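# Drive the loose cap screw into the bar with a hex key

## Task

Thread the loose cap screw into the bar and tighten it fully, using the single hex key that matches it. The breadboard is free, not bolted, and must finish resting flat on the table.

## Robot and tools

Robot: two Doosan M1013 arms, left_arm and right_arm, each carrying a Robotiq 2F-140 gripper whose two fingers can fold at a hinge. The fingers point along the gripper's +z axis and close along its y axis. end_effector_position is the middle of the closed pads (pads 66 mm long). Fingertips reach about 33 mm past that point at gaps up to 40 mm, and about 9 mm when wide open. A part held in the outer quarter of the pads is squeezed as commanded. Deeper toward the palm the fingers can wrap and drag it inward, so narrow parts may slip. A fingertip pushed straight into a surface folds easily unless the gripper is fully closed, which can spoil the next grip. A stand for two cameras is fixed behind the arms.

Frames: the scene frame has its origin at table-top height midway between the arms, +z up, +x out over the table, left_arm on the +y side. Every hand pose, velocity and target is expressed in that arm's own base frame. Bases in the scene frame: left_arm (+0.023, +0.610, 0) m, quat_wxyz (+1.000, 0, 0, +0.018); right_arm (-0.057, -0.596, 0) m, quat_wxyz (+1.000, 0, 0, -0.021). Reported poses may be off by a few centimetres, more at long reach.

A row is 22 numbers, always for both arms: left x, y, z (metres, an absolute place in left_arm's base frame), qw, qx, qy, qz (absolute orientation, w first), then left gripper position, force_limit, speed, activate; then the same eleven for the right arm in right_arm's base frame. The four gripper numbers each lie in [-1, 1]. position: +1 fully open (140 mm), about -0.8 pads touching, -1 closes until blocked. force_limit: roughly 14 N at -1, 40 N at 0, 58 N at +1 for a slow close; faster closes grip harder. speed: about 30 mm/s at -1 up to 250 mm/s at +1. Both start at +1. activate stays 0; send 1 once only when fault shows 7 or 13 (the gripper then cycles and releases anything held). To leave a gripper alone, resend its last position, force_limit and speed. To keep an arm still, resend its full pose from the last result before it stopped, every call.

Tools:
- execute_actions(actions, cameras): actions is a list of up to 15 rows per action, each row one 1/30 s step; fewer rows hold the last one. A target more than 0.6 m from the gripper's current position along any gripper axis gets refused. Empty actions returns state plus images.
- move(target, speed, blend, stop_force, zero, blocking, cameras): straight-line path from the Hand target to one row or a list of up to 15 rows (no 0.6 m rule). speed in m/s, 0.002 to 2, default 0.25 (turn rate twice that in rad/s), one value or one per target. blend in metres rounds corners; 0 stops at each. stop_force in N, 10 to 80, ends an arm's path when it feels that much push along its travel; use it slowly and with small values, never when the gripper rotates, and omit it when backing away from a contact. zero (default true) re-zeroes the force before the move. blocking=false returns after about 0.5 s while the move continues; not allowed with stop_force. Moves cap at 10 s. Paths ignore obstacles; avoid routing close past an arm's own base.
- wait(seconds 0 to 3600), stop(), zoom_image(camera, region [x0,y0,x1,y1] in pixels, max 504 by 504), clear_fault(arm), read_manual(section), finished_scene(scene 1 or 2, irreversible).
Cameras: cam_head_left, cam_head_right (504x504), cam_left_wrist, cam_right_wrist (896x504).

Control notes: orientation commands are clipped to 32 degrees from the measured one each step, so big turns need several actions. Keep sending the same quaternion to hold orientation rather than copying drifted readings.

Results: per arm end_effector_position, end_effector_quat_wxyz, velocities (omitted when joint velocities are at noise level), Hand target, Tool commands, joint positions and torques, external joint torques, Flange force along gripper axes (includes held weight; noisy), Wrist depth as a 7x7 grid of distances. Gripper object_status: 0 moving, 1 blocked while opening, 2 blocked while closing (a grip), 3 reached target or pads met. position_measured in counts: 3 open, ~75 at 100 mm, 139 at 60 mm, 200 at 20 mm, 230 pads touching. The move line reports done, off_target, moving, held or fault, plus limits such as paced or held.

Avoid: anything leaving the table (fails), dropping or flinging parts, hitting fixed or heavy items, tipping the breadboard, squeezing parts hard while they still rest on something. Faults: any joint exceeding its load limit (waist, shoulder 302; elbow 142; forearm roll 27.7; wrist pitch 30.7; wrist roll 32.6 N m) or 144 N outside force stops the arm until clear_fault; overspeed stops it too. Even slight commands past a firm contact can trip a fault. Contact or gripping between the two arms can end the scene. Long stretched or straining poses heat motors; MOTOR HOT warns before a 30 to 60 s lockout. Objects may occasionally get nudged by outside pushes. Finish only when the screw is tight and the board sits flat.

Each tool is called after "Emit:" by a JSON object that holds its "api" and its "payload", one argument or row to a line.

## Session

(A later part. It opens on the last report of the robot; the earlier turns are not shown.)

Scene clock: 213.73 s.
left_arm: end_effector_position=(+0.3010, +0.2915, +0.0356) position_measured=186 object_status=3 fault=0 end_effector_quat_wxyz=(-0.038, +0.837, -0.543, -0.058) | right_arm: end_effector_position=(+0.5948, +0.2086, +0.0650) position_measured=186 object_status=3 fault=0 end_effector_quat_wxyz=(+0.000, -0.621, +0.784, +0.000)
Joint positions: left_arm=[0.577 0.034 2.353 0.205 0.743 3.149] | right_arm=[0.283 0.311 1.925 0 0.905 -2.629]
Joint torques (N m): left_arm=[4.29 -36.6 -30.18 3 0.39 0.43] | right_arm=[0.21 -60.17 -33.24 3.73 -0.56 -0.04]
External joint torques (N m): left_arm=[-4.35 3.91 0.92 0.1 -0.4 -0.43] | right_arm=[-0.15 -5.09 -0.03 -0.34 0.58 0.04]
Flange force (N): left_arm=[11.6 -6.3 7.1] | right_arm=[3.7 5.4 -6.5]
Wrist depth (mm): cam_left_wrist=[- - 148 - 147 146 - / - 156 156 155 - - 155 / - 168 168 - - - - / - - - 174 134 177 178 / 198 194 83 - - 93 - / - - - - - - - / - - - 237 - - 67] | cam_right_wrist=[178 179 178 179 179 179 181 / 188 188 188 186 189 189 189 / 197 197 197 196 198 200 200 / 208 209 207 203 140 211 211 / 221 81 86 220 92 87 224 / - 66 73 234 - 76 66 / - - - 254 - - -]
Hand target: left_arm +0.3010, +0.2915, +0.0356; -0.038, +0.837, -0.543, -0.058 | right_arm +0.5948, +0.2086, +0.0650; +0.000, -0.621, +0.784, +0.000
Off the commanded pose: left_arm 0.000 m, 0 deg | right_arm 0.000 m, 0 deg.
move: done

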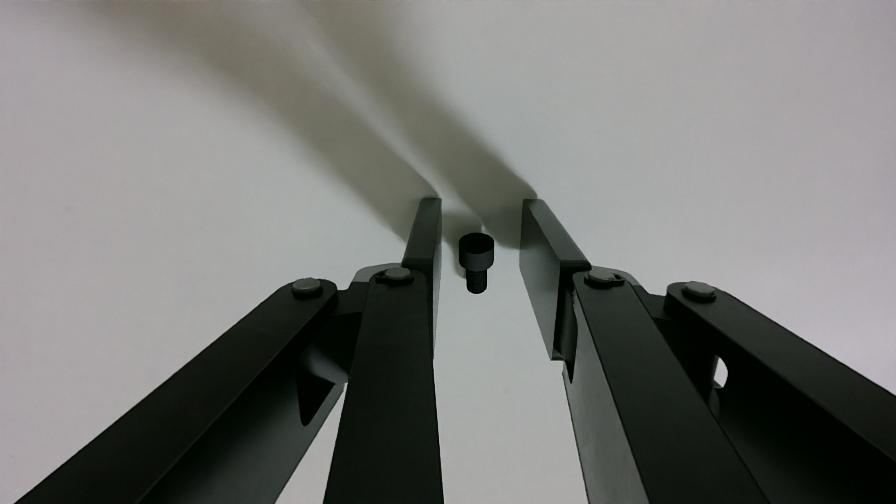

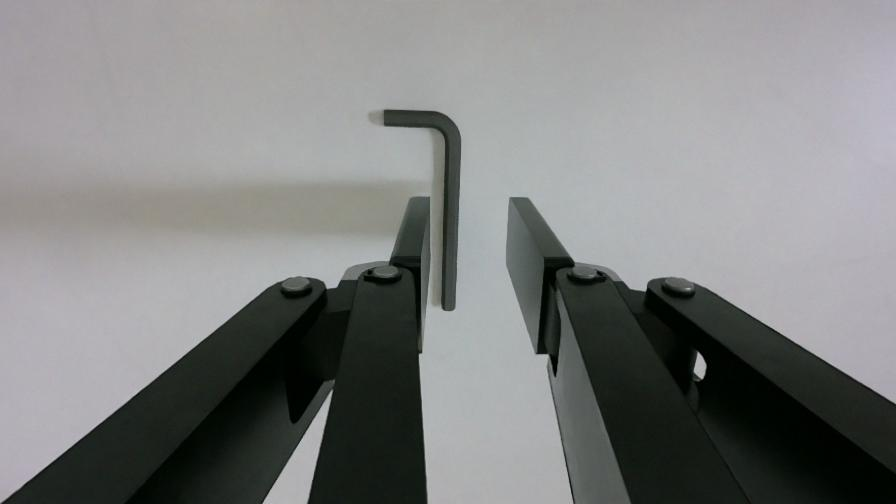

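Emit:
{"api": "move", "payload": {
  "target": [0.3021,0.2931,0.0356,-0.0380,0.8367,-0.5433,-0.0585,-0.45,1,1,0,0.5997,0.2075,0.0345,0,0.6211,-0.7837,0,-0.45,1,1,0],
  "speed": 0.06
}}

Emit:
{"api": "move", "payload": {
  "target": [0.3021,0.2931,0.0356,-0.0380,0.8367,-0.5433,-0.0585,-1,-0.3,-1,0,0.5997,0.2075,0.0345,0,0.6211,-0.7837,0,-1,0,-1,0],
  "cameras": ["cam_left_wrist","cam_right_wrist"]
}}

Emit:
{"api": "zoom_image", "payload": {
  "camera": "cam_left_wrist",
  "region": [400, 160, 560, 300]
}}

Emit:
{"api": "zoom_image", "payload": {
  "camera": "cam_right_wrist",
  "region": [380, 60, 560, 280]
}}

Scene clock: 231.90 s.
left_arm: end_effector_position=(+0.3021, +0.2931, +0.0356) position_measured=186 object_status=3 fault=0 end_effector_quat_wxyz=(-0.038, +0.837, -0.543, -0.059) | right_arm: end_effector_position=(+0.5997, +0.2075, +0.0345) position_measured=186 object_status=3 fault=0 end_effector_quat_wxyz=(+0.000, -0.621, +0.784, +0.000)
Joint positions: left_arm=[0.579 0.037 2.35 0.205 0.743 3.151] | right_arm=[0.279 0.35 1.939 0 0.853 -2.632]
Joint torques (N m): left_arm=[4.25 -36.72 -30.17 3.04 0.41 0.45] | right_arm=[0.18 -62.96 -31.61 3.61 -0.59 -0.03]
External joint torques (N m): left_arm=[-4.23 3.66 0.88 0.06 -0.42 -0.45] | right_arm=[-0.29 -4.02 -0.06 -0.39 0.61 0.03]
Flange force (N): left_arm=[11.3 -5.9 6.7] | right_arm=[2.9 3.8 -5.7]
Wrist depth (mm): cam_left_wrist=[146 144 - 144 143 145 142 / - - 156 - - - - / 169 165 166 - - 165 - / - - - 174 125 - 178 / - - 83 111 - 93 189 / - - - - - - - / - - - - - - 67] | cam_right_wrist=[151 151 151 151 151 150 152 / 158 159 159 158 159 159 160 / 167 168 167 166 168 169 168 / 175 177 175 173 173 178 178 / 187 184 86 186 92 87 189 / - 66 73 199 - 76 66 / - - - 214 - - -]
Hand target: left_arm +0.3021, +0.2931, +0.0356; -0.038, +0.837, -0.543, -0.058 | right_arm +0.5997, +0.2075, +0.0345; +0.000, -0.621, +0.784, +0.000
Off the commanded pose: left_arm 0.000 m, 0 deg | right_arm 0.000 m, 0 deg.
move: done

Scene clock: 233.13 s.
left_arm: end_effector_position=(+0.3021, +0.2931, +0.0356) position_measured=212 object_status=2 fault=0 end_effector_quat_wxyz=(-0.038, +0.837, -0.543, -0.059) | right_arm: end_effector_position=(+0.5997, +0.2075, +0.0345) position_measured=223 object_status=0 fault=0 end_effector_quat_wxyz=(+0.000, -0.621, +0.784, +0.000)
Joint positions: left_arm=[0.579 0.037 2.35 0.205 0.743 3.151] | right_arm=[0.279 0.35 1.939 0 0.853 -2.632]
Joint torques (N m): left_arm=[4.3 -36.61 -29.76 3.01 0.38 0.47] | right_arm=[0 -52.75 -26.63 3.67 -1.42 0.02]
External joint torques (N m): left_arm=[-4.3 3.56 0.43 0.1 -0.39 -0.47] | right_arm=[0.04 -15.04 -5.23 -0.42 1.43 -0.02]
Flange force (N): left_arm=[11.3 -6.5 6.1] | right_arm=[4.5 7.1 -23.2]
Wrist depth (mm): cam_left_wrist=[- - 144 145 - 144 143 / - - 155 156 152 155 - / - - 167 - 166 165 - / 184 - - 114 173 - 176 / - - 87 - - - - / - - - - - - - / - - - - - 69 -] | cam_right_wrist=[151 151 151 152 152 152 152 / 158 159 158 158 159 160 161 / 167 167 167 166 167 168 169 / 177 176 177 122 175 178 178 / 187 185 85 81 92 86 189 / 196 - - 65 - 75 198 / - - - - - 70 -]
Hand target: left_arm +0.3021, +0.2931, +0.0356; -0.038, +0.837, -0.543, -0.058 | right_arm +0.5997, +0.2075, +0.0345; +0.000, -0.621, +0.784, +0.000
Off the commanded pose: left_arm 0.000 m, 0 deg | right_arm 0.000 m, 0 deg.
move: done

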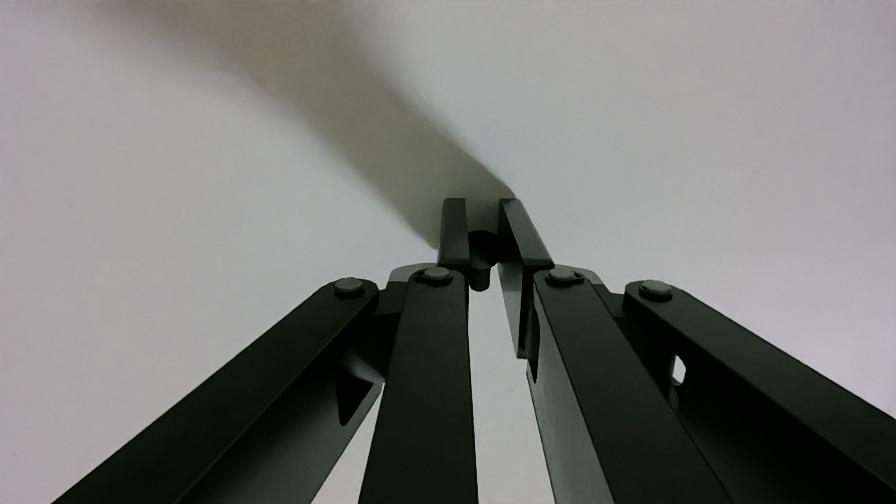

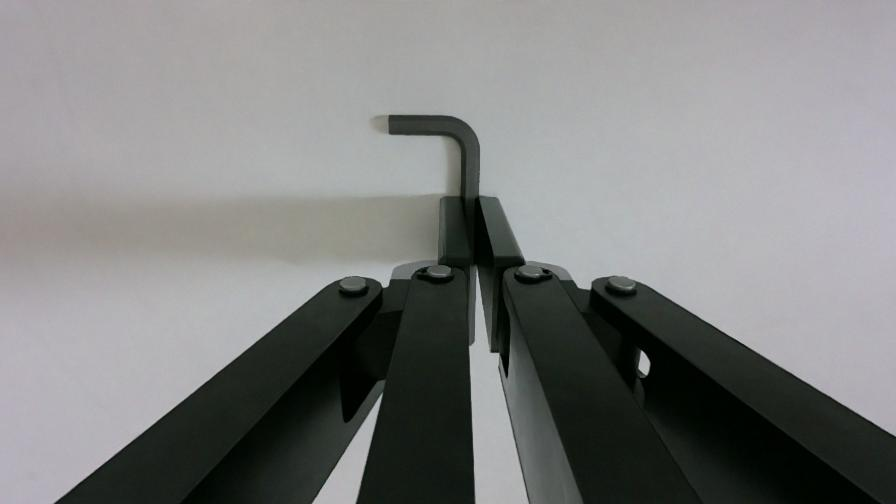

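Scaled by 3.150 from the camera's image (finer frame: 1280x720).

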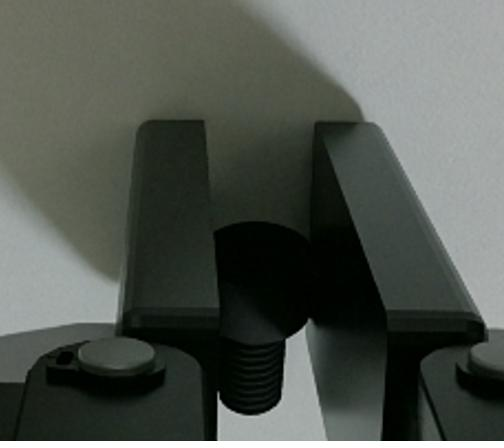

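Scaled by 2.291 from the camera's image (finer frame: 1280x720).

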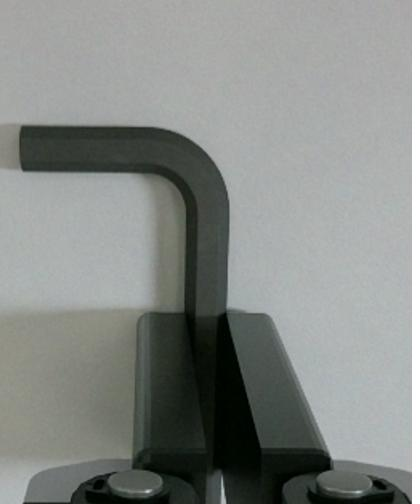

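Emit:
{"api": "move", "payload": {
  "target": [0.3021,0.2931,0.12,-0.0380,0.8367,-0.5433,-0.0585,-1,-0.3,-1,0,0.5997,0.2075,0.12,0,0.6211,-0.7837,0,-1,0,-1,0],
  "speed": 0.15,
  "cameras": ["cam_left_wrist","cam_right_wrist"]
}}

Emit:
{"api": "zoom_image", "payload": {
  "camera": "cam_left_wrist",
  "region": [400, 160, 560, 300]
}}

Emit:
{"api": "zoom_image", "payload": {
  "camera": "cam_right_wrist",
  "region": [340, 60, 560, 360]
}}

Scene clock: 238.90 s.
left_arm: end_effector_position=(+0.3021, +0.2931, +0.1200) position_measured=212 object_status=2 fault=0 end_effector_quat_wxyz=(-0.038, +0.837, -0.543, -0.059) | right_arm: end_effector_position=(+0.5997, +0.2075, +0.1200) position_measured=223 object_status=2 fault=0 end_effector_quat_wxyz=(+0.000, -0.621, +0.784, +0.000)
Joint positions: left_arm=[0.579 -0.084 2.266 0.171 0.944 3.202] | right_arm=[0.279 0.263 1.872 0 1.007 -2.632]
Joint torques (N m): left_arm=[4.38 -29.94 -35.82 3.7 0.31 0.43] | right_arm=[0.28 -58.62 -35.8 4 -0.56 0.07]
External joint torques (N m): left_arm=[-4.47 3.93 1.1 0.04 -0.34 -0.43] | right_arm=[-0.2 -4.04 0.02 -0.35 0.57 -0.07]
Flange force (N): left_arm=[11.4 -6.9 5.4] | right_arm=[3.3 4.5 -4.7]
Wrist depth (mm): cam_left_wrist=[- 223 - 222 219 218 215 / - - 240 237 - 234 - / - - - 252 255 - - / 287 277 - 119 264 - 271 / 304 303 87 - - 93 291 / 326 - - - - - 310 / - - - - - 69 -] | cam_right_wrist=[229 229 228 229 229 229 229 / 240 242 240 237 241 241 240 / 255 255 252 251 253 253 252 / 269 267 266 122 265 269 269 / 285 282 - 81 92 86 283 / 299 - - 66 - 75 298 / - - - - - 70 -]
Hand target: left_arm +0.3021, +0.2931, +0.1200; -0.038, +0.837, -0.543, -0.058 | right_arm +0.5997, +0.2075, +0.1200; +0.000, -0.621, +0.784, +0.000
Off the commanded pose: left_arm 0.000 m, 0 deg | right_arm 0.000 m, 0 deg.
move: done

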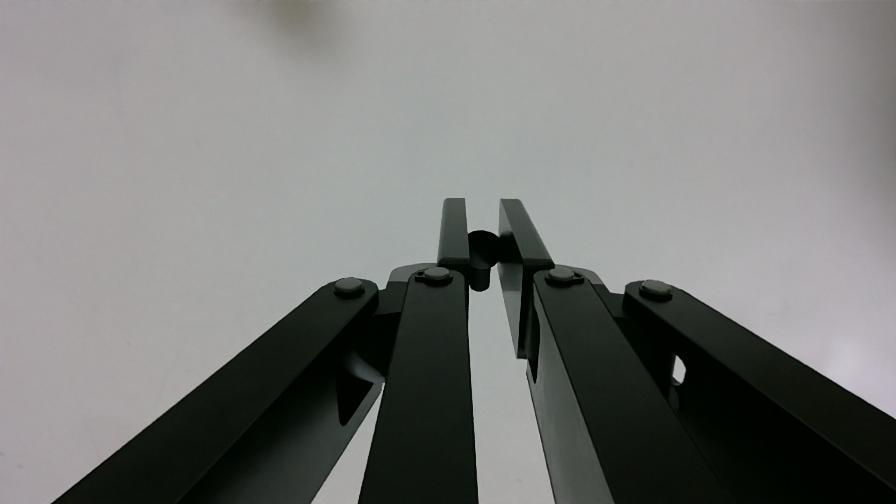

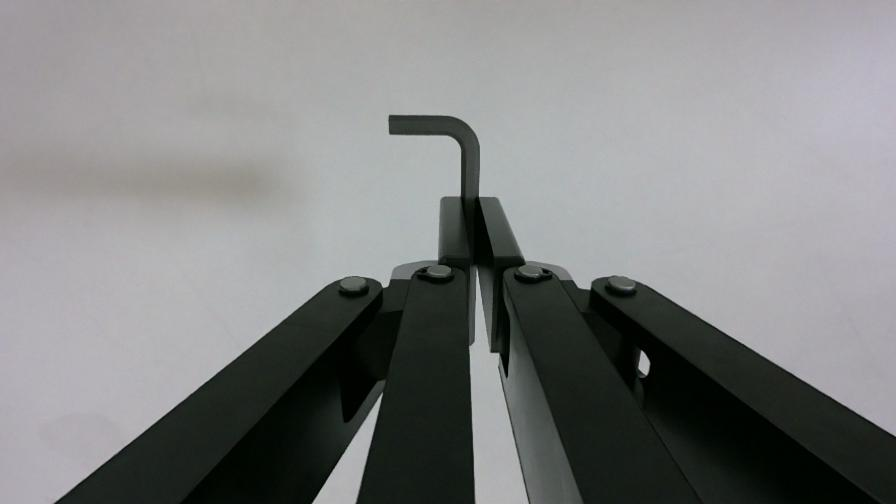

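Scaled by 3.150 from the camera's image (finer frame: 1280x720).

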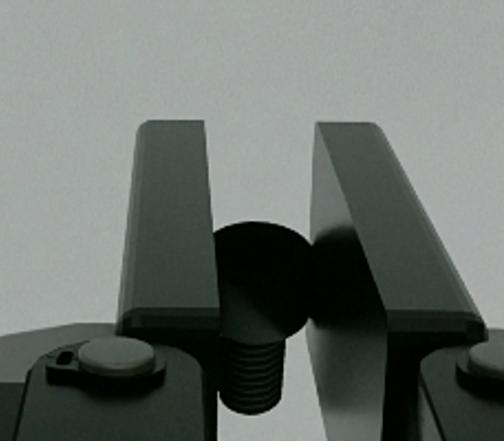

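Scaled by 1.680 from the camera's image (finer frame: 1280x720).

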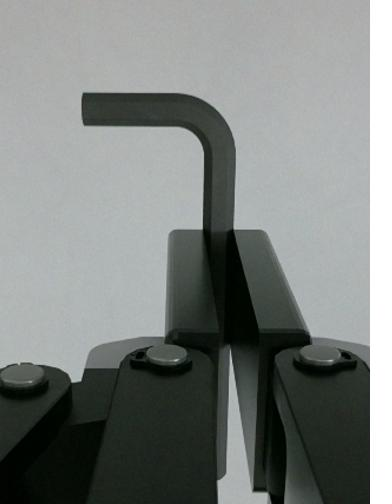

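Emit:
{"api": "move", "payload": {
  "target": [
    [0.45,0.0,0.35,-0.0380,0.8367,-0.5433,-0.0585,-1,-0.3,-1,0,0.56,0.22,0.3,0.439,-0.554,-0.439,-0.554,-1,0,-1,0],
    [0.40,-0.50,0.25,0.529,0.446,-0.608,0.388,-1,-0.3,-1,0,0.50,0.30,0.28,0.570,-0.418,-0.570,-0.418,-1,0,-1,0],
    [0.351,-0.566,0.121,0.529,0.446,-0.608,0.388,-1,-0.3,-1,0,0.50,0.30,0.28,0.570,-0.418,-0.570,-0.418,-1,0,-1,0]
  ],
  "speed": [0.4,0.4,0.2],
  "blend": [0.05,0.03,0],
  "cameras": ["all"]
}}

Emit:
{"api": "zoom_image", "payload": {
  "camera": "cam_left_wrist",
  "region": [350, 180, 620, 450]
}}

Emit:
{"api": "zoom_image", "payload": {
  "camera": "cam_head_right",
  "region": [150, 200, 350, 350]
}}

Scene clock: 269.20 s.
left_arm: end_effector_position=(+0.3510, -0.5660, +0.1210) position_measured=212 object_status=2 fault=0 end_effector_quat_wxyz=(+0.529, +0.446, -0.608, +0.388) | right_arm: end_effector_position=(+0.5000, +0.3000, +0.2800) position_measured=223 object_status=2 fault=0 end_effector_quat_wxyz=(+0.570, -0.418, -0.570, -0.418)
Joint positions: left_arm=[-0.577 0.528 2.244 -1.776 1.344 4.347] | right_arm=[-0.086 0.42 2.053 -1.884 -1.81 -4.082]
Joint torques (N m): left_arm=[4.46 -68.18 -12.02 -1.55 3.06 0.44] | right_arm=[0.01 -59.36 -22.52 1.19 -2.89 0.03]
External joint torques (N m): left_arm=[-4.25 4.41 0.09 0.29 -0.51 -0.44] | right_arm=[0.08 -4.85 0.59 -0.41 0.63 -0.04]
Flange force (N): left_arm=[-6.0 -1.6 9.4] | right_arm=[6.1 -6.4 2.4]
Wrist depth (mm): cam_left_wrist=[- - 666 2604 673 501 - / 774 857 1015 977 767 818 3792 / 539 511 - - 582 550 553 / 389 394 387 113 119 - - / 304 276 87 - - - 303 / - - - - - - - / - - - - - 69 -] | cam_right_wrist=[3406 2960 2960 2960 2891 2302 - / 1574 - - 1045 - 2563 1870 / 2645 - 1027 852 749 2703 2200 / 2563 995 - 112 118 - 1027 / 658 - - 81 92 80 606 / 508 - - 66 - 75 486 / - - - - - 70 -]
Hand target: left_arm +0.3510, -0.5660, +0.1210; +0.529, +0.446, -0.608, +0.388 | right_arm +0.5000, +0.3000, +0.2800; +0.570, -0.418, -0.570, -0.418
Off the commanded pose: left_arm 0.000 m, 0 deg | right_arm 0.000 m, 0 deg.
move: done

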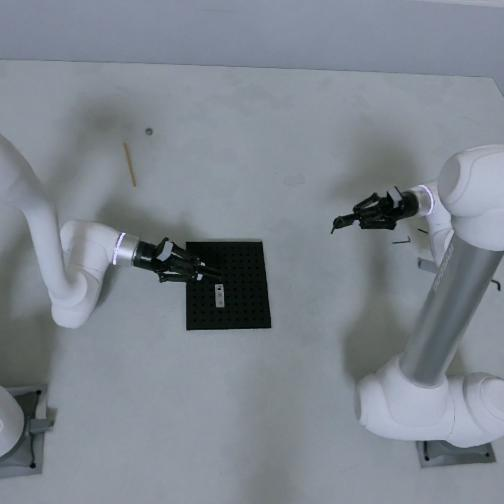

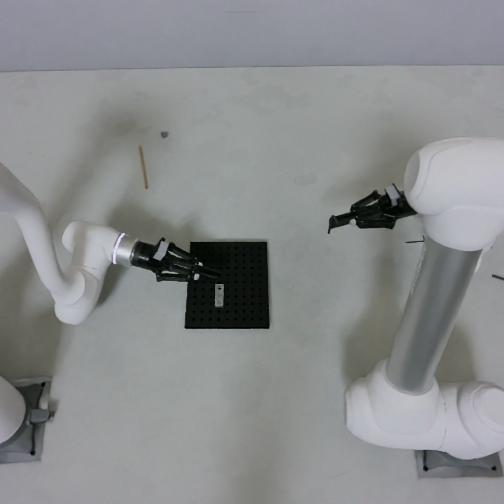

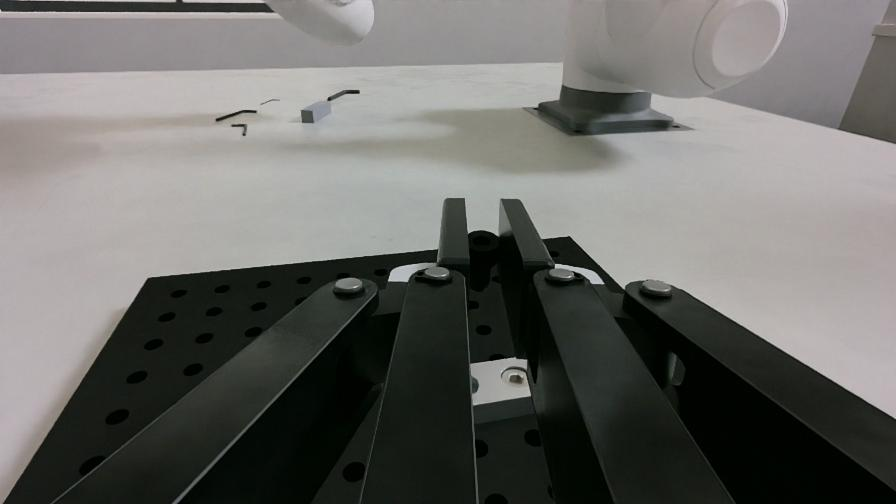

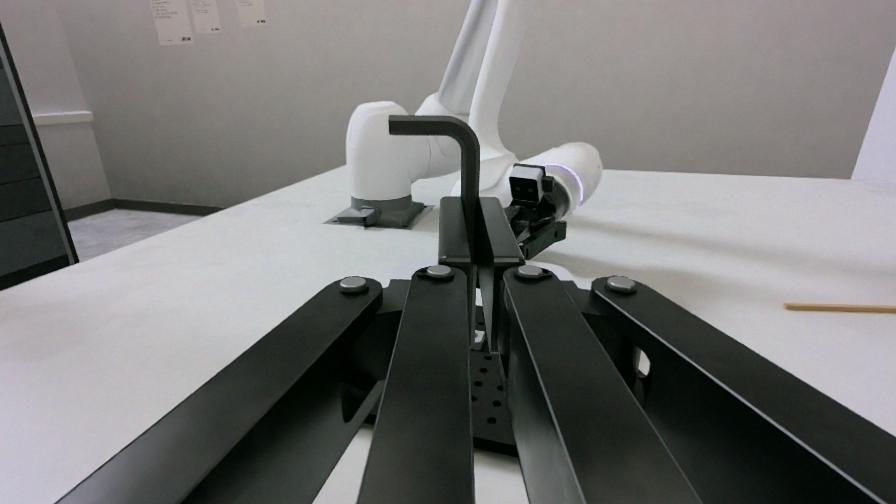

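Scaled by 1.867 from the camera's image (finer frame: 1280x720).

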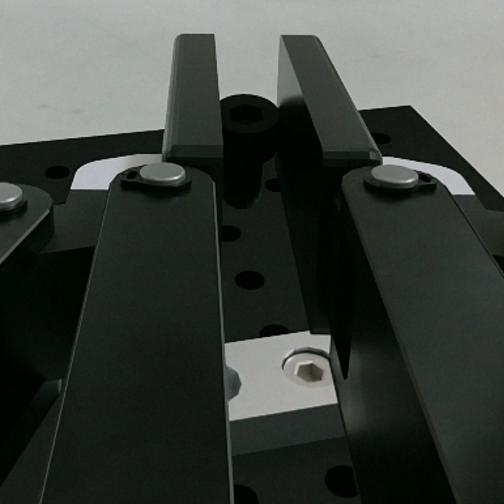

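Scaled by 2.520 from the camera's image (finer frame: 720x720).

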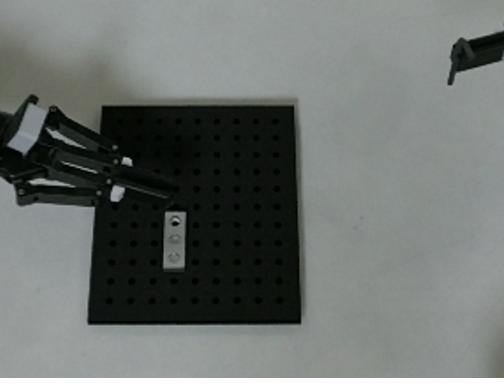

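Emit:
{"api": "move", "payload": {
  "target": [0.3534,-0.573,0.088,0.529,0.446,-0.608,0.388,-1,-0.3,-1,0,0.50,0.30,0.28,0.570,-0.418,-0.570,-0.418,-1,0,-1,0],
  "speed": 0.15,
  "cameras": ["cam_left_wrist","cam_head_left","cam_head_right"]
}}

Emit:
{"api": "zoom_image", "payload": {
  "camera": "cam_left_wrist",
  "region": [400, 180, 580, 420]
}}

Emit:
{"api": "zoom_image", "payload": {
  "camera": "cam_head_left",
  "region": [180, 240, 260, 320]
}}

Emit:
{"api": "zoom_image", "payload": {
  "camera": "cam_head_right",
  "region": [180, 240, 260, 320]
}}

Scene clock: 286.17 s.
left_arm: end_effector_position=(+0.3534, -0.5730, +0.0880) position_measured=212 object_status=2 fault=0 end_effector_quat_wxyz=(+0.529, +0.446, -0.608, +0.388) | right_arm: end_effector_position=(+0.5000, +0.3000, +0.2800) position_measured=223 object_status=2 fault=0 end_effector_quat_wxyz=(+0.570, -0.418, -0.570, -0.418)
Joint positions: left_arm=[-0.586 0.595 2.233 -1.797 1.353 4.404] | right_arm=[-0.086 0.42 2.053 -1.884 -1.81 -4.082]
Joint torques (N m): left_arm=[4.49 -71.65 -9.84 -1.41 3.16 0.44] | right_arm=[0.3 -59.31 -22.19 1.18 -2.9 0.04]
External joint torques (N m): left_arm=[-4.62 4.31 0.22 0.3 -0.55 -0.45] | right_arm=[-0.37 -4.83 0.56 -0.42 0.65 -0.04]
Flange force (N): left_arm=[-5.9 -0.7 9.8] | right_arm=[6.0 -6.7 1.7]
Wrist depth (mm): cam_left_wrist=[2030 1999 - - 710 529 - / 767 798 - 747 710 761 - / 448 - 510 448 - - 403 / 303 270 271 114 274 327 332 / 221 220 87 83 - 94 269 / - - - - - - - / - - - - - 69 -] | cam_right_wrist=[2438 2703 2858 1007 2438 2324 2368 / 3315 3885 2302 849 - 2368 2703 / 2645 3502 2794 1072 758 1330 - / 2537 1141 - 112 660 953 942 / 623 - - 81 92 81 700 / 543 - - 66 - 75 515 / - - - - - 70 -]
Hand target: left_arm +0.3534, -0.5730, +0.0880; +0.529, +0.446, -0.608, +0.388 | right_arm +0.5000, +0.3000, +0.2800; +0.570, -0.418, -0.570, -0.418
Off the commanded pose: left_arm 0.000 m, 0 deg | right_arm 0.000 m, 0 deg.
move: done
Images, in order (width x height): cam_head_left 504x504, cam_head_right 504x504, cam_left_wrist 896x504.

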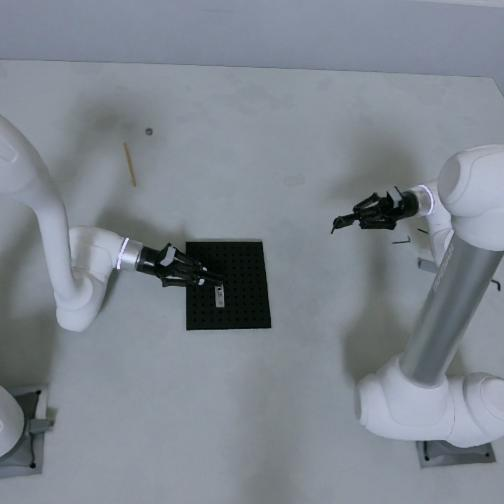

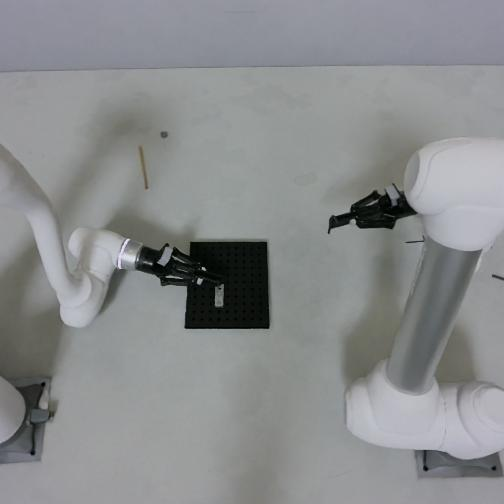

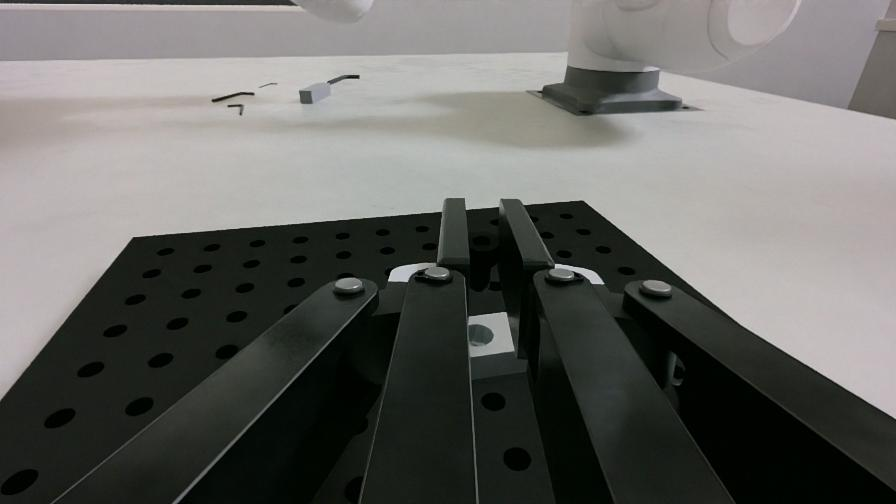

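Scaled by 2.100 from the camera's image (finer frame: 1280x720).

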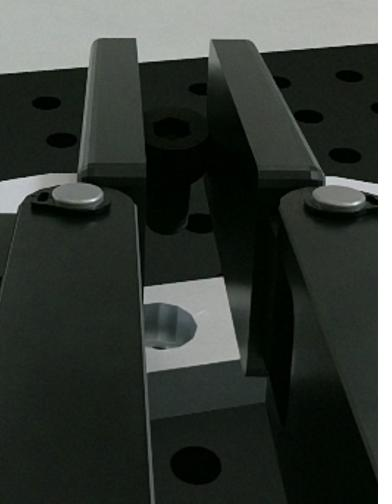

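Scaled by 6.300 from the camera's image (finer frame: 720x720).

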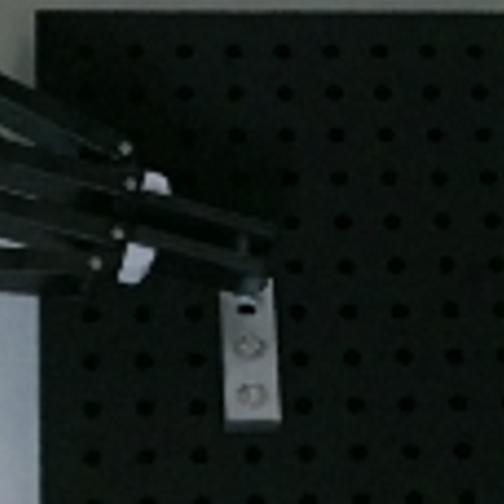

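Scaled by 6.300 from the camera's image (finer frame: 720x720).

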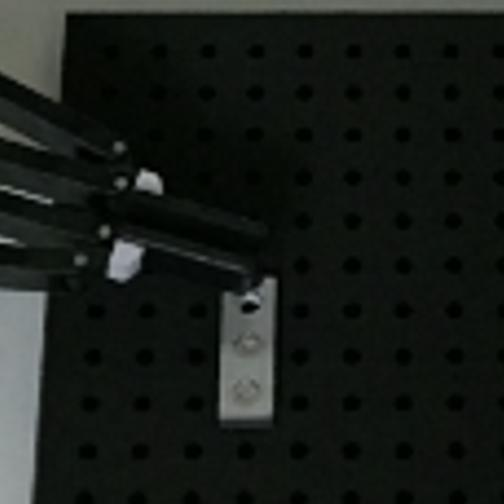

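Emit:
{"api": "move", "payload": {
  "target": [0.3560,-0.5666,0.078,0.529,0.446,-0.608,0.388,-1,-0.3,-1,0,0.50,0.30,0.28,0.570,-0.418,-0.570,-0.418,-1,0,-1,0],
  "speed": 0.08,
  "cameras": ["cam_left_wrist","cam_head_left","cam_head_right"]
}}

Emit:
{"api": "zoom_image", "payload": {
  "camera": "cam_left_wrist",
  "region": [430, 220, 550, 360]
}}

Emit:
{"api": "zoom_image", "payload": {
  "camera": "cam_head_right",
  "region": [200, 260, 240, 320]
}}

Scene clock: 296.73 s.
left_arm: end_effector_position=(+0.3560, -0.5666, +0.0780) position_measured=212 object_status=2 fault=0 end_effector_quat_wxyz=(+0.529, +0.446, -0.608, +0.388) | right_arm: end_effector_position=(+0.5000, +0.3000, +0.2800) position_measured=223 object_status=2 fault=0 end_effector_quat_wxyz=(+0.570, -0.418, -0.570, -0.418)
Joint positions: left_arm=[-0.573 0.614 2.234 -1.788 1.361 4.423] | right_arm=[-0.086 0.42 2.053 -1.884 -1.81 -4.082]
Joint torques (N m): left_arm=[3.95 -72.78 -9.08 -1.33 3.23 0.43] | right_arm=[-0.31 -59.02 -22.29 1.09 -2.94 0.03]
External joint torques (N m): left_arm=[-4.08 4.67 0.23 0.29 -0.6 -0.44] | right_arm=[0.24 -5.64 0.24 -0.31 0.68 -0.04]
Flange force (N): left_arm=[-6.8 -1.1 9.0] | right_arm=[7.4 -6.5 2.9]
Wrist depth (mm): cam_left_wrist=[2455 2282 - - 739 513 2802 / - - 703 - 720 - - / - - 423 395 376 409 - / - 239 266 119 255 328 294 / - 195 87 83 - 94 254 / - - - - - - - / - - - - - 69 -] | cam_right_wrist=[- 3604 3147 935 2674 2414 2346 / 3360 4076 - 1058 - - 2391 / 2462 - 1125 879 1195 1554 - / 2537 914 949 112 676 - 956 / 601 695 - 81 92 81 706 / 532 - - 65 - 75 516 / - - - - - 70 -]
Hand target: left_arm +0.3560, -0.5666, +0.0780; +0.529, +0.446, -0.608, +0.388 | right_arm +0.5000, +0.3000, +0.2800; +0.570, -0.418, -0.570, -0.418
Off the commanded pose: left_arm 0.000 m, 0 deg | right_arm 0.000 m, 0 deg.
move: done
Images, in order (width x height): cam_head_left 504x504, cam_head_right 504x504, cam_left_wrist 896x504.

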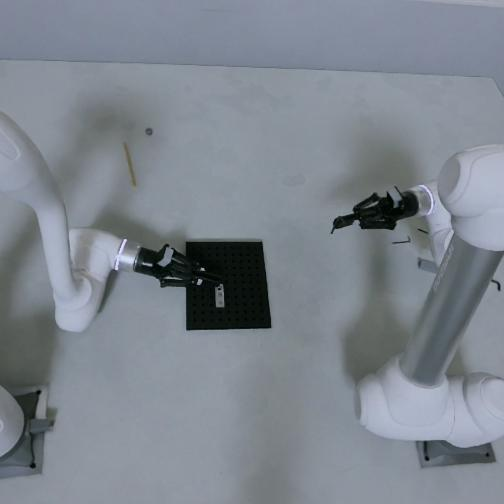

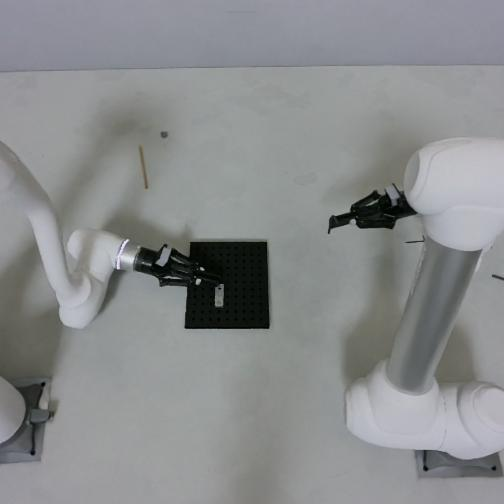

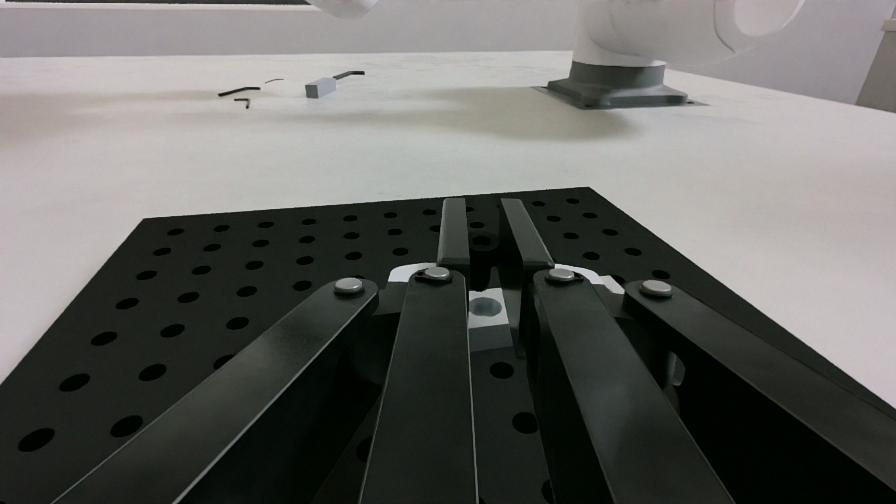

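Scaled by 3.600 from the camera's image (finer frame: 1280x720).

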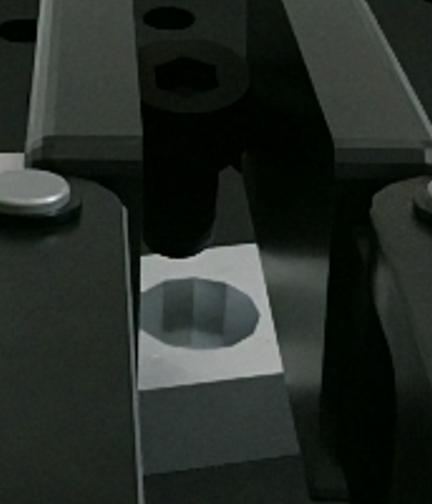

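Scaled by 8.400 from the camera's image (finer frame: 720x720).

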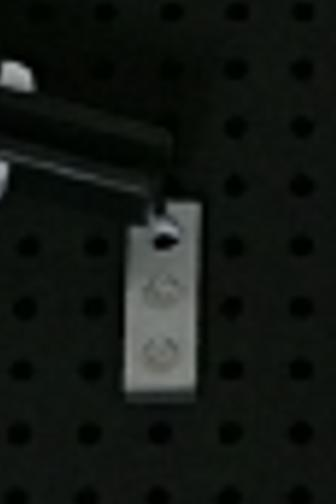

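Emit:
{"api": "move", "payload": {
  "target": [0.3552,-0.5648,0.0715,0.529,0.446,-0.608,0.388,-1,-0.3,-1,0,0.50,0.30,0.28,0.570,-0.418,-0.570,-0.418,-1,0,-1,0],
  "speed": 0.08,
  "cameras": ["cam_left_wrist"]
}}

Emit:
{"api": "zoom_image", "payload": {
  "camera": "cam_left_wrist",
  "region": [440, 220, 540, 330]
}}

Scene clock: 315.87 s.
left_arm: end_effector_position=(+0.3552, -0.5648, +0.0715) position_measured=212 object_status=2 fault=0 end_effector_quat_wxyz=(+0.529, +0.446, -0.608, +0.388) | right_arm: end_effector_position=(+0.5000, +0.3000, +0.2800) position_measured=223 object_status=2 fault=0 end_effector_quat_wxyz=(+0.570, -0.418, -0.570, -0.418)
Joint positions: left_arm=[-0.571 0.626 2.236 -1.789 1.365 4.437] | right_arm=[-0.086 0.42 2.053 -1.884 -1.81 -4.082]
Joint torques (N m): left_arm=[4.21 -73.21 -8.39 -1.28 3.2 0.45] | right_arm=[-0.5 -59.38 -22.42 1.17 -2.92 -0.05]
External joint torques (N m): left_arm=[-4.29 4.68 0.17 0.3 -0.57 -0.45] | right_arm=[0.43 -5.09 0.47 -0.4 0.66 0.05]
Flange force (N): left_arm=[-6.8 -1.0 9.3] | right_arm=[6.6 -6.2 3.0]
Wrist depth (mm): cam_left_wrist=[1968 1953 - - 720 517 - / 658 675 - 832 730 752 - / 436 411 - - 309 - - / - 237 239 114 228 - 300 / - - 87 - - 188 222 / - - - - - - - / - - - - - 69 -] | cam_right_wrist=[3825 4875 3552 999 2763 2414 2462 / 2891 - 3552 1032 2996 2486 - / 2563 - 956 854 813 - - / 2563 - - 111 676 - - / 617 - - 81 92 81 653 / 538 - - 66 - 75 502 / - - - - - 70 -]
Hand target: left_arm +0.3552, -0.5648, +0.0715; +0.529, +0.446, -0.608, +0.388 | right_arm +0.5000, +0.3000, +0.2800; +0.570, -0.418, -0.570, -0.418
Off the commanded pose: left_arm 0.000 m, 0 deg | right_arm 0.000 m, 0 deg.
move: done

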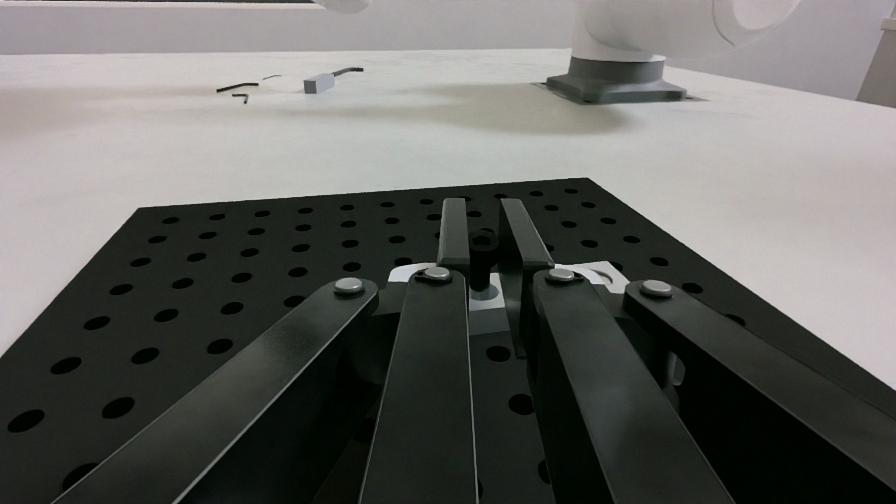

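Scaled by 4.582 from the camera's image (finer frame: 1280x720).

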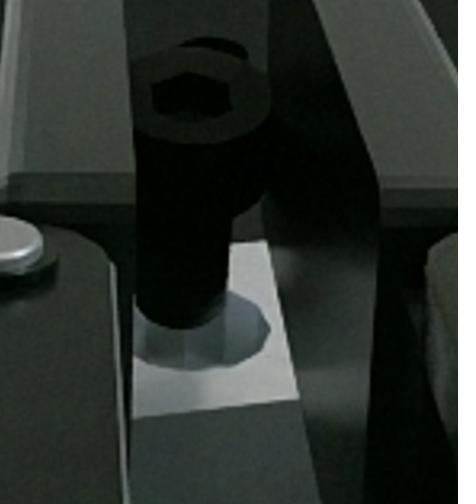

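Emit:
{"api": "wait", "payload": {
  "seconds": 0,
  "cameras": ["cam_head_left","cam_head_right"]
}}

Emit:
{"api": "zoom_image", "payload": {
  "camera": "cam_head_right",
  "region": [195, 260, 245, 310]
}}

Emit:
{"api": "zoom_image", "payload": {
  "camera": "cam_head_left",
  "region": [195, 260, 245, 310]
}}

Scene clock: 327.33 s.
left_arm: end_effector_position=(+0.3552, -0.5648, +0.0715) position_measured=212 object_status=2 fault=0 end_effector_quat_wxyz=(+0.529, +0.446, -0.608, +0.388) | right_arm: end_effector_position=(+0.5000, +0.3000, +0.2800) position_measured=223 object_status=2 fault=0 end_effector_quat_wxyz=(+0.570, -0.418, -0.570, -0.418)
Joint positions: left_arm=[-0.571 0.626 2.236 -1.789 1.365 4.437] | right_arm=[-0.086 0.42 2.053 -1.884 -1.81 -4.082]
Joint torques (N m): left_arm=[4.31 -73.27 -8.37 -1.28 3.19 0.45] | right_arm=[-0.08 -59.61 -22.35 1.07 -2.88 0.04]
External joint torques (N m): left_arm=[-3.88 4.65 0.2 0.3 -0.56 -0.46] | right_arm=[0.04 -5.27 0.29 -0.29 0.61 -0.04]
Flange force (N): left_arm=[-6.8 -1.2 8.6] | right_arm=[6.9 -6.3 2.4]
Wrist depth (mm): cam_left_wrist=[1910 1707 2223 - 763 527 - / 737 756 808 678 732 - - / - - 288 414 411 - - / 237 237 239 119 241 239 - / 184 194 87 83 - - 213 / 157 - - - - - - / - - - - - 69 -] | cam_right_wrist=[3406 3147 2960 2674 2438 2590 2260 / 3885 3947 - 1054 2462 2732 2414 / 2512 3315 1054 1067 832 - 2438 / 2674 960 826 111 679 826 - / 663 - - 81 92 81 - / 528 - - 66 - 75 489 / - - - - - 70 -]
Hand target: left_arm +0.3552, -0.5648, +0.0715; +0.529, +0.446, -0.608, +0.388 | right_arm +0.5000, +0.3000, +0.2800; +0.570, -0.418, -0.570, -0.418
Tool commands: left_gripper/position=-1.0 left_gripper/force_limit=-0.3 left_gripper/speed=-1.0 left_gripper/activate=+0.0 right_gripper/position=-1.0 right_gripper/force_limit=+0.0 right_gripper/speed=-1.0 right_gripper/activate=+0.0
Off the commanded pose: left_arm 0.000 m, 0 deg | right_arm 0.000 m, 0 deg.

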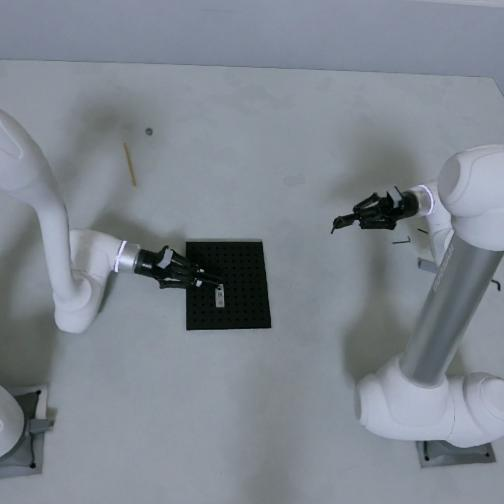

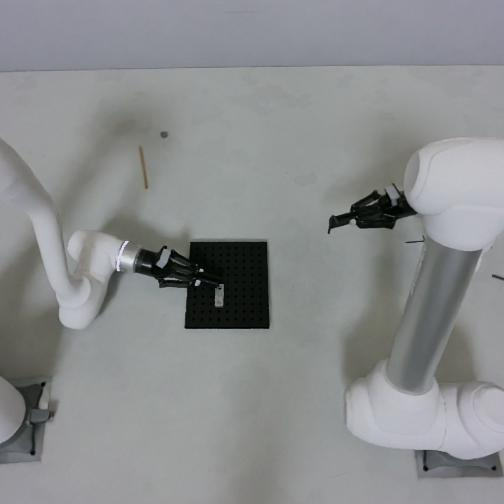

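Scaled by 10.080 from the camera's image (finer frame: 720x720).

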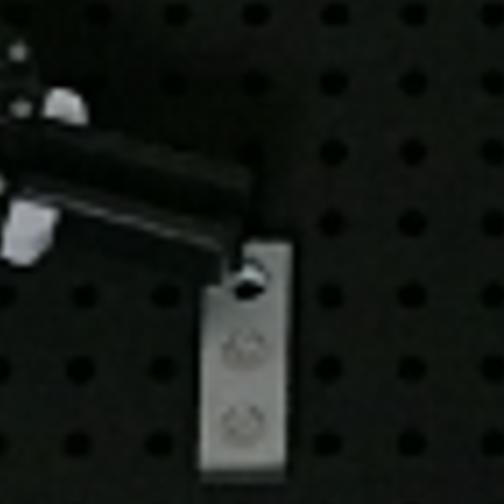

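Scaled by 10.080 from the camera's image (finer frame: 720x720).

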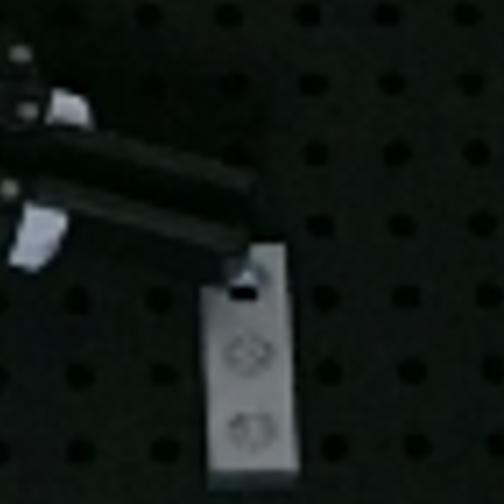

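Emit:
{"api": "move", "payload": {
  "target": [0.3547,-0.5630,0.0715,0.529,0.446,-0.608,0.388,-1,-0.3,-1,0,0.50,0.30,0.28,0.570,-0.418,-0.570,-0.418,-1,0,-1,0],
  "speed": 0.05
}}

Emit:
{"api": "move", "payload": {
  "target": [0.3547,-0.5630,0.058,0.529,0.446,-0.608,0.388,-1,-0.3,-1,0,0.50,0.30,0.28,0.570,-0.418,-0.570,-0.418,-1,0,-1,0],
  "speed": 0.006,
  "stop_force": 10,
  "cameras": ["cam_left_wrist"]
}}

Emit:
{"api": "zoom_image", "payload": {
  "camera": "cam_left_wrist",
  "region": [440, 220, 540, 330]
}}

Scene clock: 339.23 s.
left_arm: end_effector_position=(+0.3547, -0.5630, +0.0715) position_measured=212 object_status=2 fault=0 end_effector_quat_wxyz=(+0.529, +0.446, -0.608, +0.388) | right_arm: end_effector_position=(+0.5000, +0.3000, +0.2800) position_measured=223 object_status=2 fault=0 end_effector_quat_wxyz=(+0.570, -0.418, -0.570, -0.418)
Joint positions: left_arm=[-0.569 0.626 2.238 -1.787 1.366 4.439] | right_arm=[-0.086 0.42 2.053 -1.884 -1.81 -4.082]
Joint torques (N m): left_arm=[4.28 -72.83 -8.39 -1.27 3.21 0.44] | right_arm=[0.27 -59.61 -22.5 1.11 -2.87 0.13]
External joint torques (N m): left_arm=[-4.35 4.46 0.29 0.3 -0.57 -0.44] | right_arm=[-0.13 -4.94 0.53 -0.33 0.61 -0.13]
Flange force (N): left_arm=[-6.4 -0.6 9.3] | right_arm=[6.1 -6.6 2.2]
Wrist depth (mm): cam_left_wrist=[2631 - 2553 - 735 533 - / - 649 - - 756 706 601 / - - 308 408 - - 421 / 273 238 239 119 125 - - / - - 87 83 - 94 190 / 157 - - - - - - / - - - - - 69 -] | cam_right_wrist=[3604 3272 - 2794 2438 2486 2960 / 2512 3552 - 1063 - 2645 2462 / 2486 3711 1141 1054 789 - - / 2537 - 935 111 676 914 918 / 649 695 - 81 92 81 649 / 538 - - 66 - 75 512 / - - - - - 70 -]
Hand target: left_arm +0.3547, -0.5630, +0.0715; +0.529, +0.446, -0.608, +0.388 | right_arm +0.5000, +0.3000, +0.2800; +0.570, -0.418, -0.570, -0.418
Off the commanded pose: left_arm 0.000 m, 0 deg | right_arm 0.000 m, 0 deg.
move: done

Scene clock: 342.07 s.
left_arm: end_effector_position=(+0.3547, -0.5630, +0.0580) position_measured=212 object_status=2 fault=0 end_effector_quat_wxyz=(+0.529, +0.446, -0.608, +0.388) | right_arm: end_effector_position=(+0.5000, +0.3000, +0.2800) position_measured=223 object_status=2 fault=0 end_effector_quat_wxyz=(+0.570, -0.418, -0.570, -0.418)
Joint positions: left_arm=[-0.569 0.652 2.236 -1.792 1.371 4.463] | right_arm=[-0.086 0.42 2.053 -1.884 -1.81 -4.082]
Joint torques (N m): left_arm=[4.58 -71.35 -5.87 -0.67 1.59 0.43] | right_arm=[-0.27 -59.78 -22.57 1.12 -2.88 -0.02]
External joint torques (N m): left_arm=[-4.57 1.73 -1.31 -0.23 1.06 -0.43] | right_arm=[0.51 -4.56 0.65 -0.33 0.62 0.02]
Flange force (N): left_arm=[-2.1 -1.2 9.5] | right_arm=[5.8 -5.9 3.1]
Wrist depth (mm): cam_left_wrist=[1270 - - - 737 559 - / 600 - 602 - 688 604 624 / 361 270 293 295 298 374 - / - 221 222 124 182 226 - / - 164 87 83 - 94 160 / - - - 135 - - - / - - - - - 69 -] | cam_right_wrist=[3825 3188 - 928 2763 2486 2368 / 3825 - 3406 1054 2794 - 1763 / 3711 - 1190 1049 818 1594 - / 2563 924 - 111 698 928 911 / 654 712 - 81 92 81 656 / 536 - - 66 - 75 513 / - - - - - 70 -]
Hand target: left_arm +0.3547, -0.5630, +0.0580; +0.529, +0.446, -0.608, +0.388 | right_arm +0.5000, +0.3000, +0.2800; +0.570, -0.418, -0.570, -0.418
Off the commanded pose: left_arm 0.000 m, 0 deg | right_arm 0.000 m, 0 deg.
move: done

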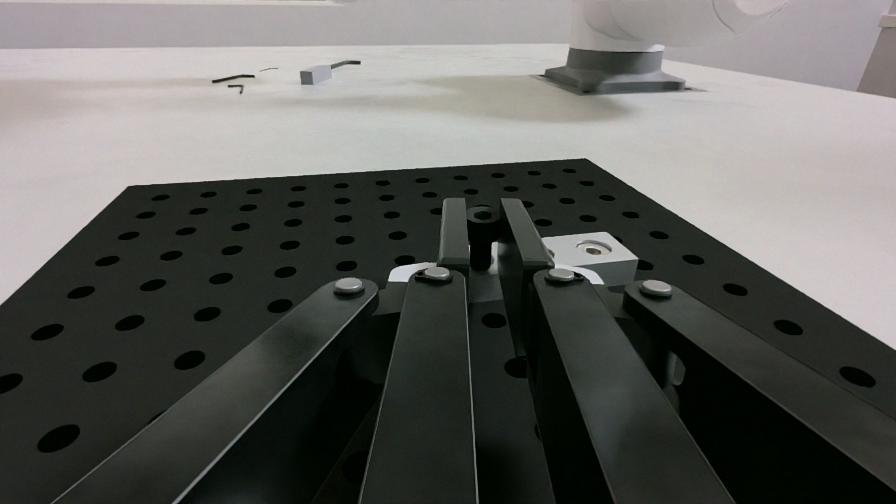

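Scaled by 4.582 from the camera's image (finer frame: 1280x720).

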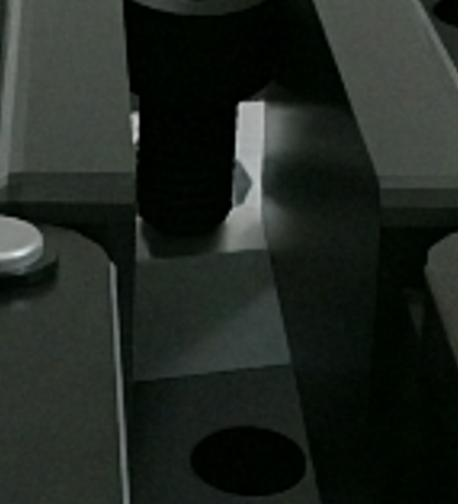

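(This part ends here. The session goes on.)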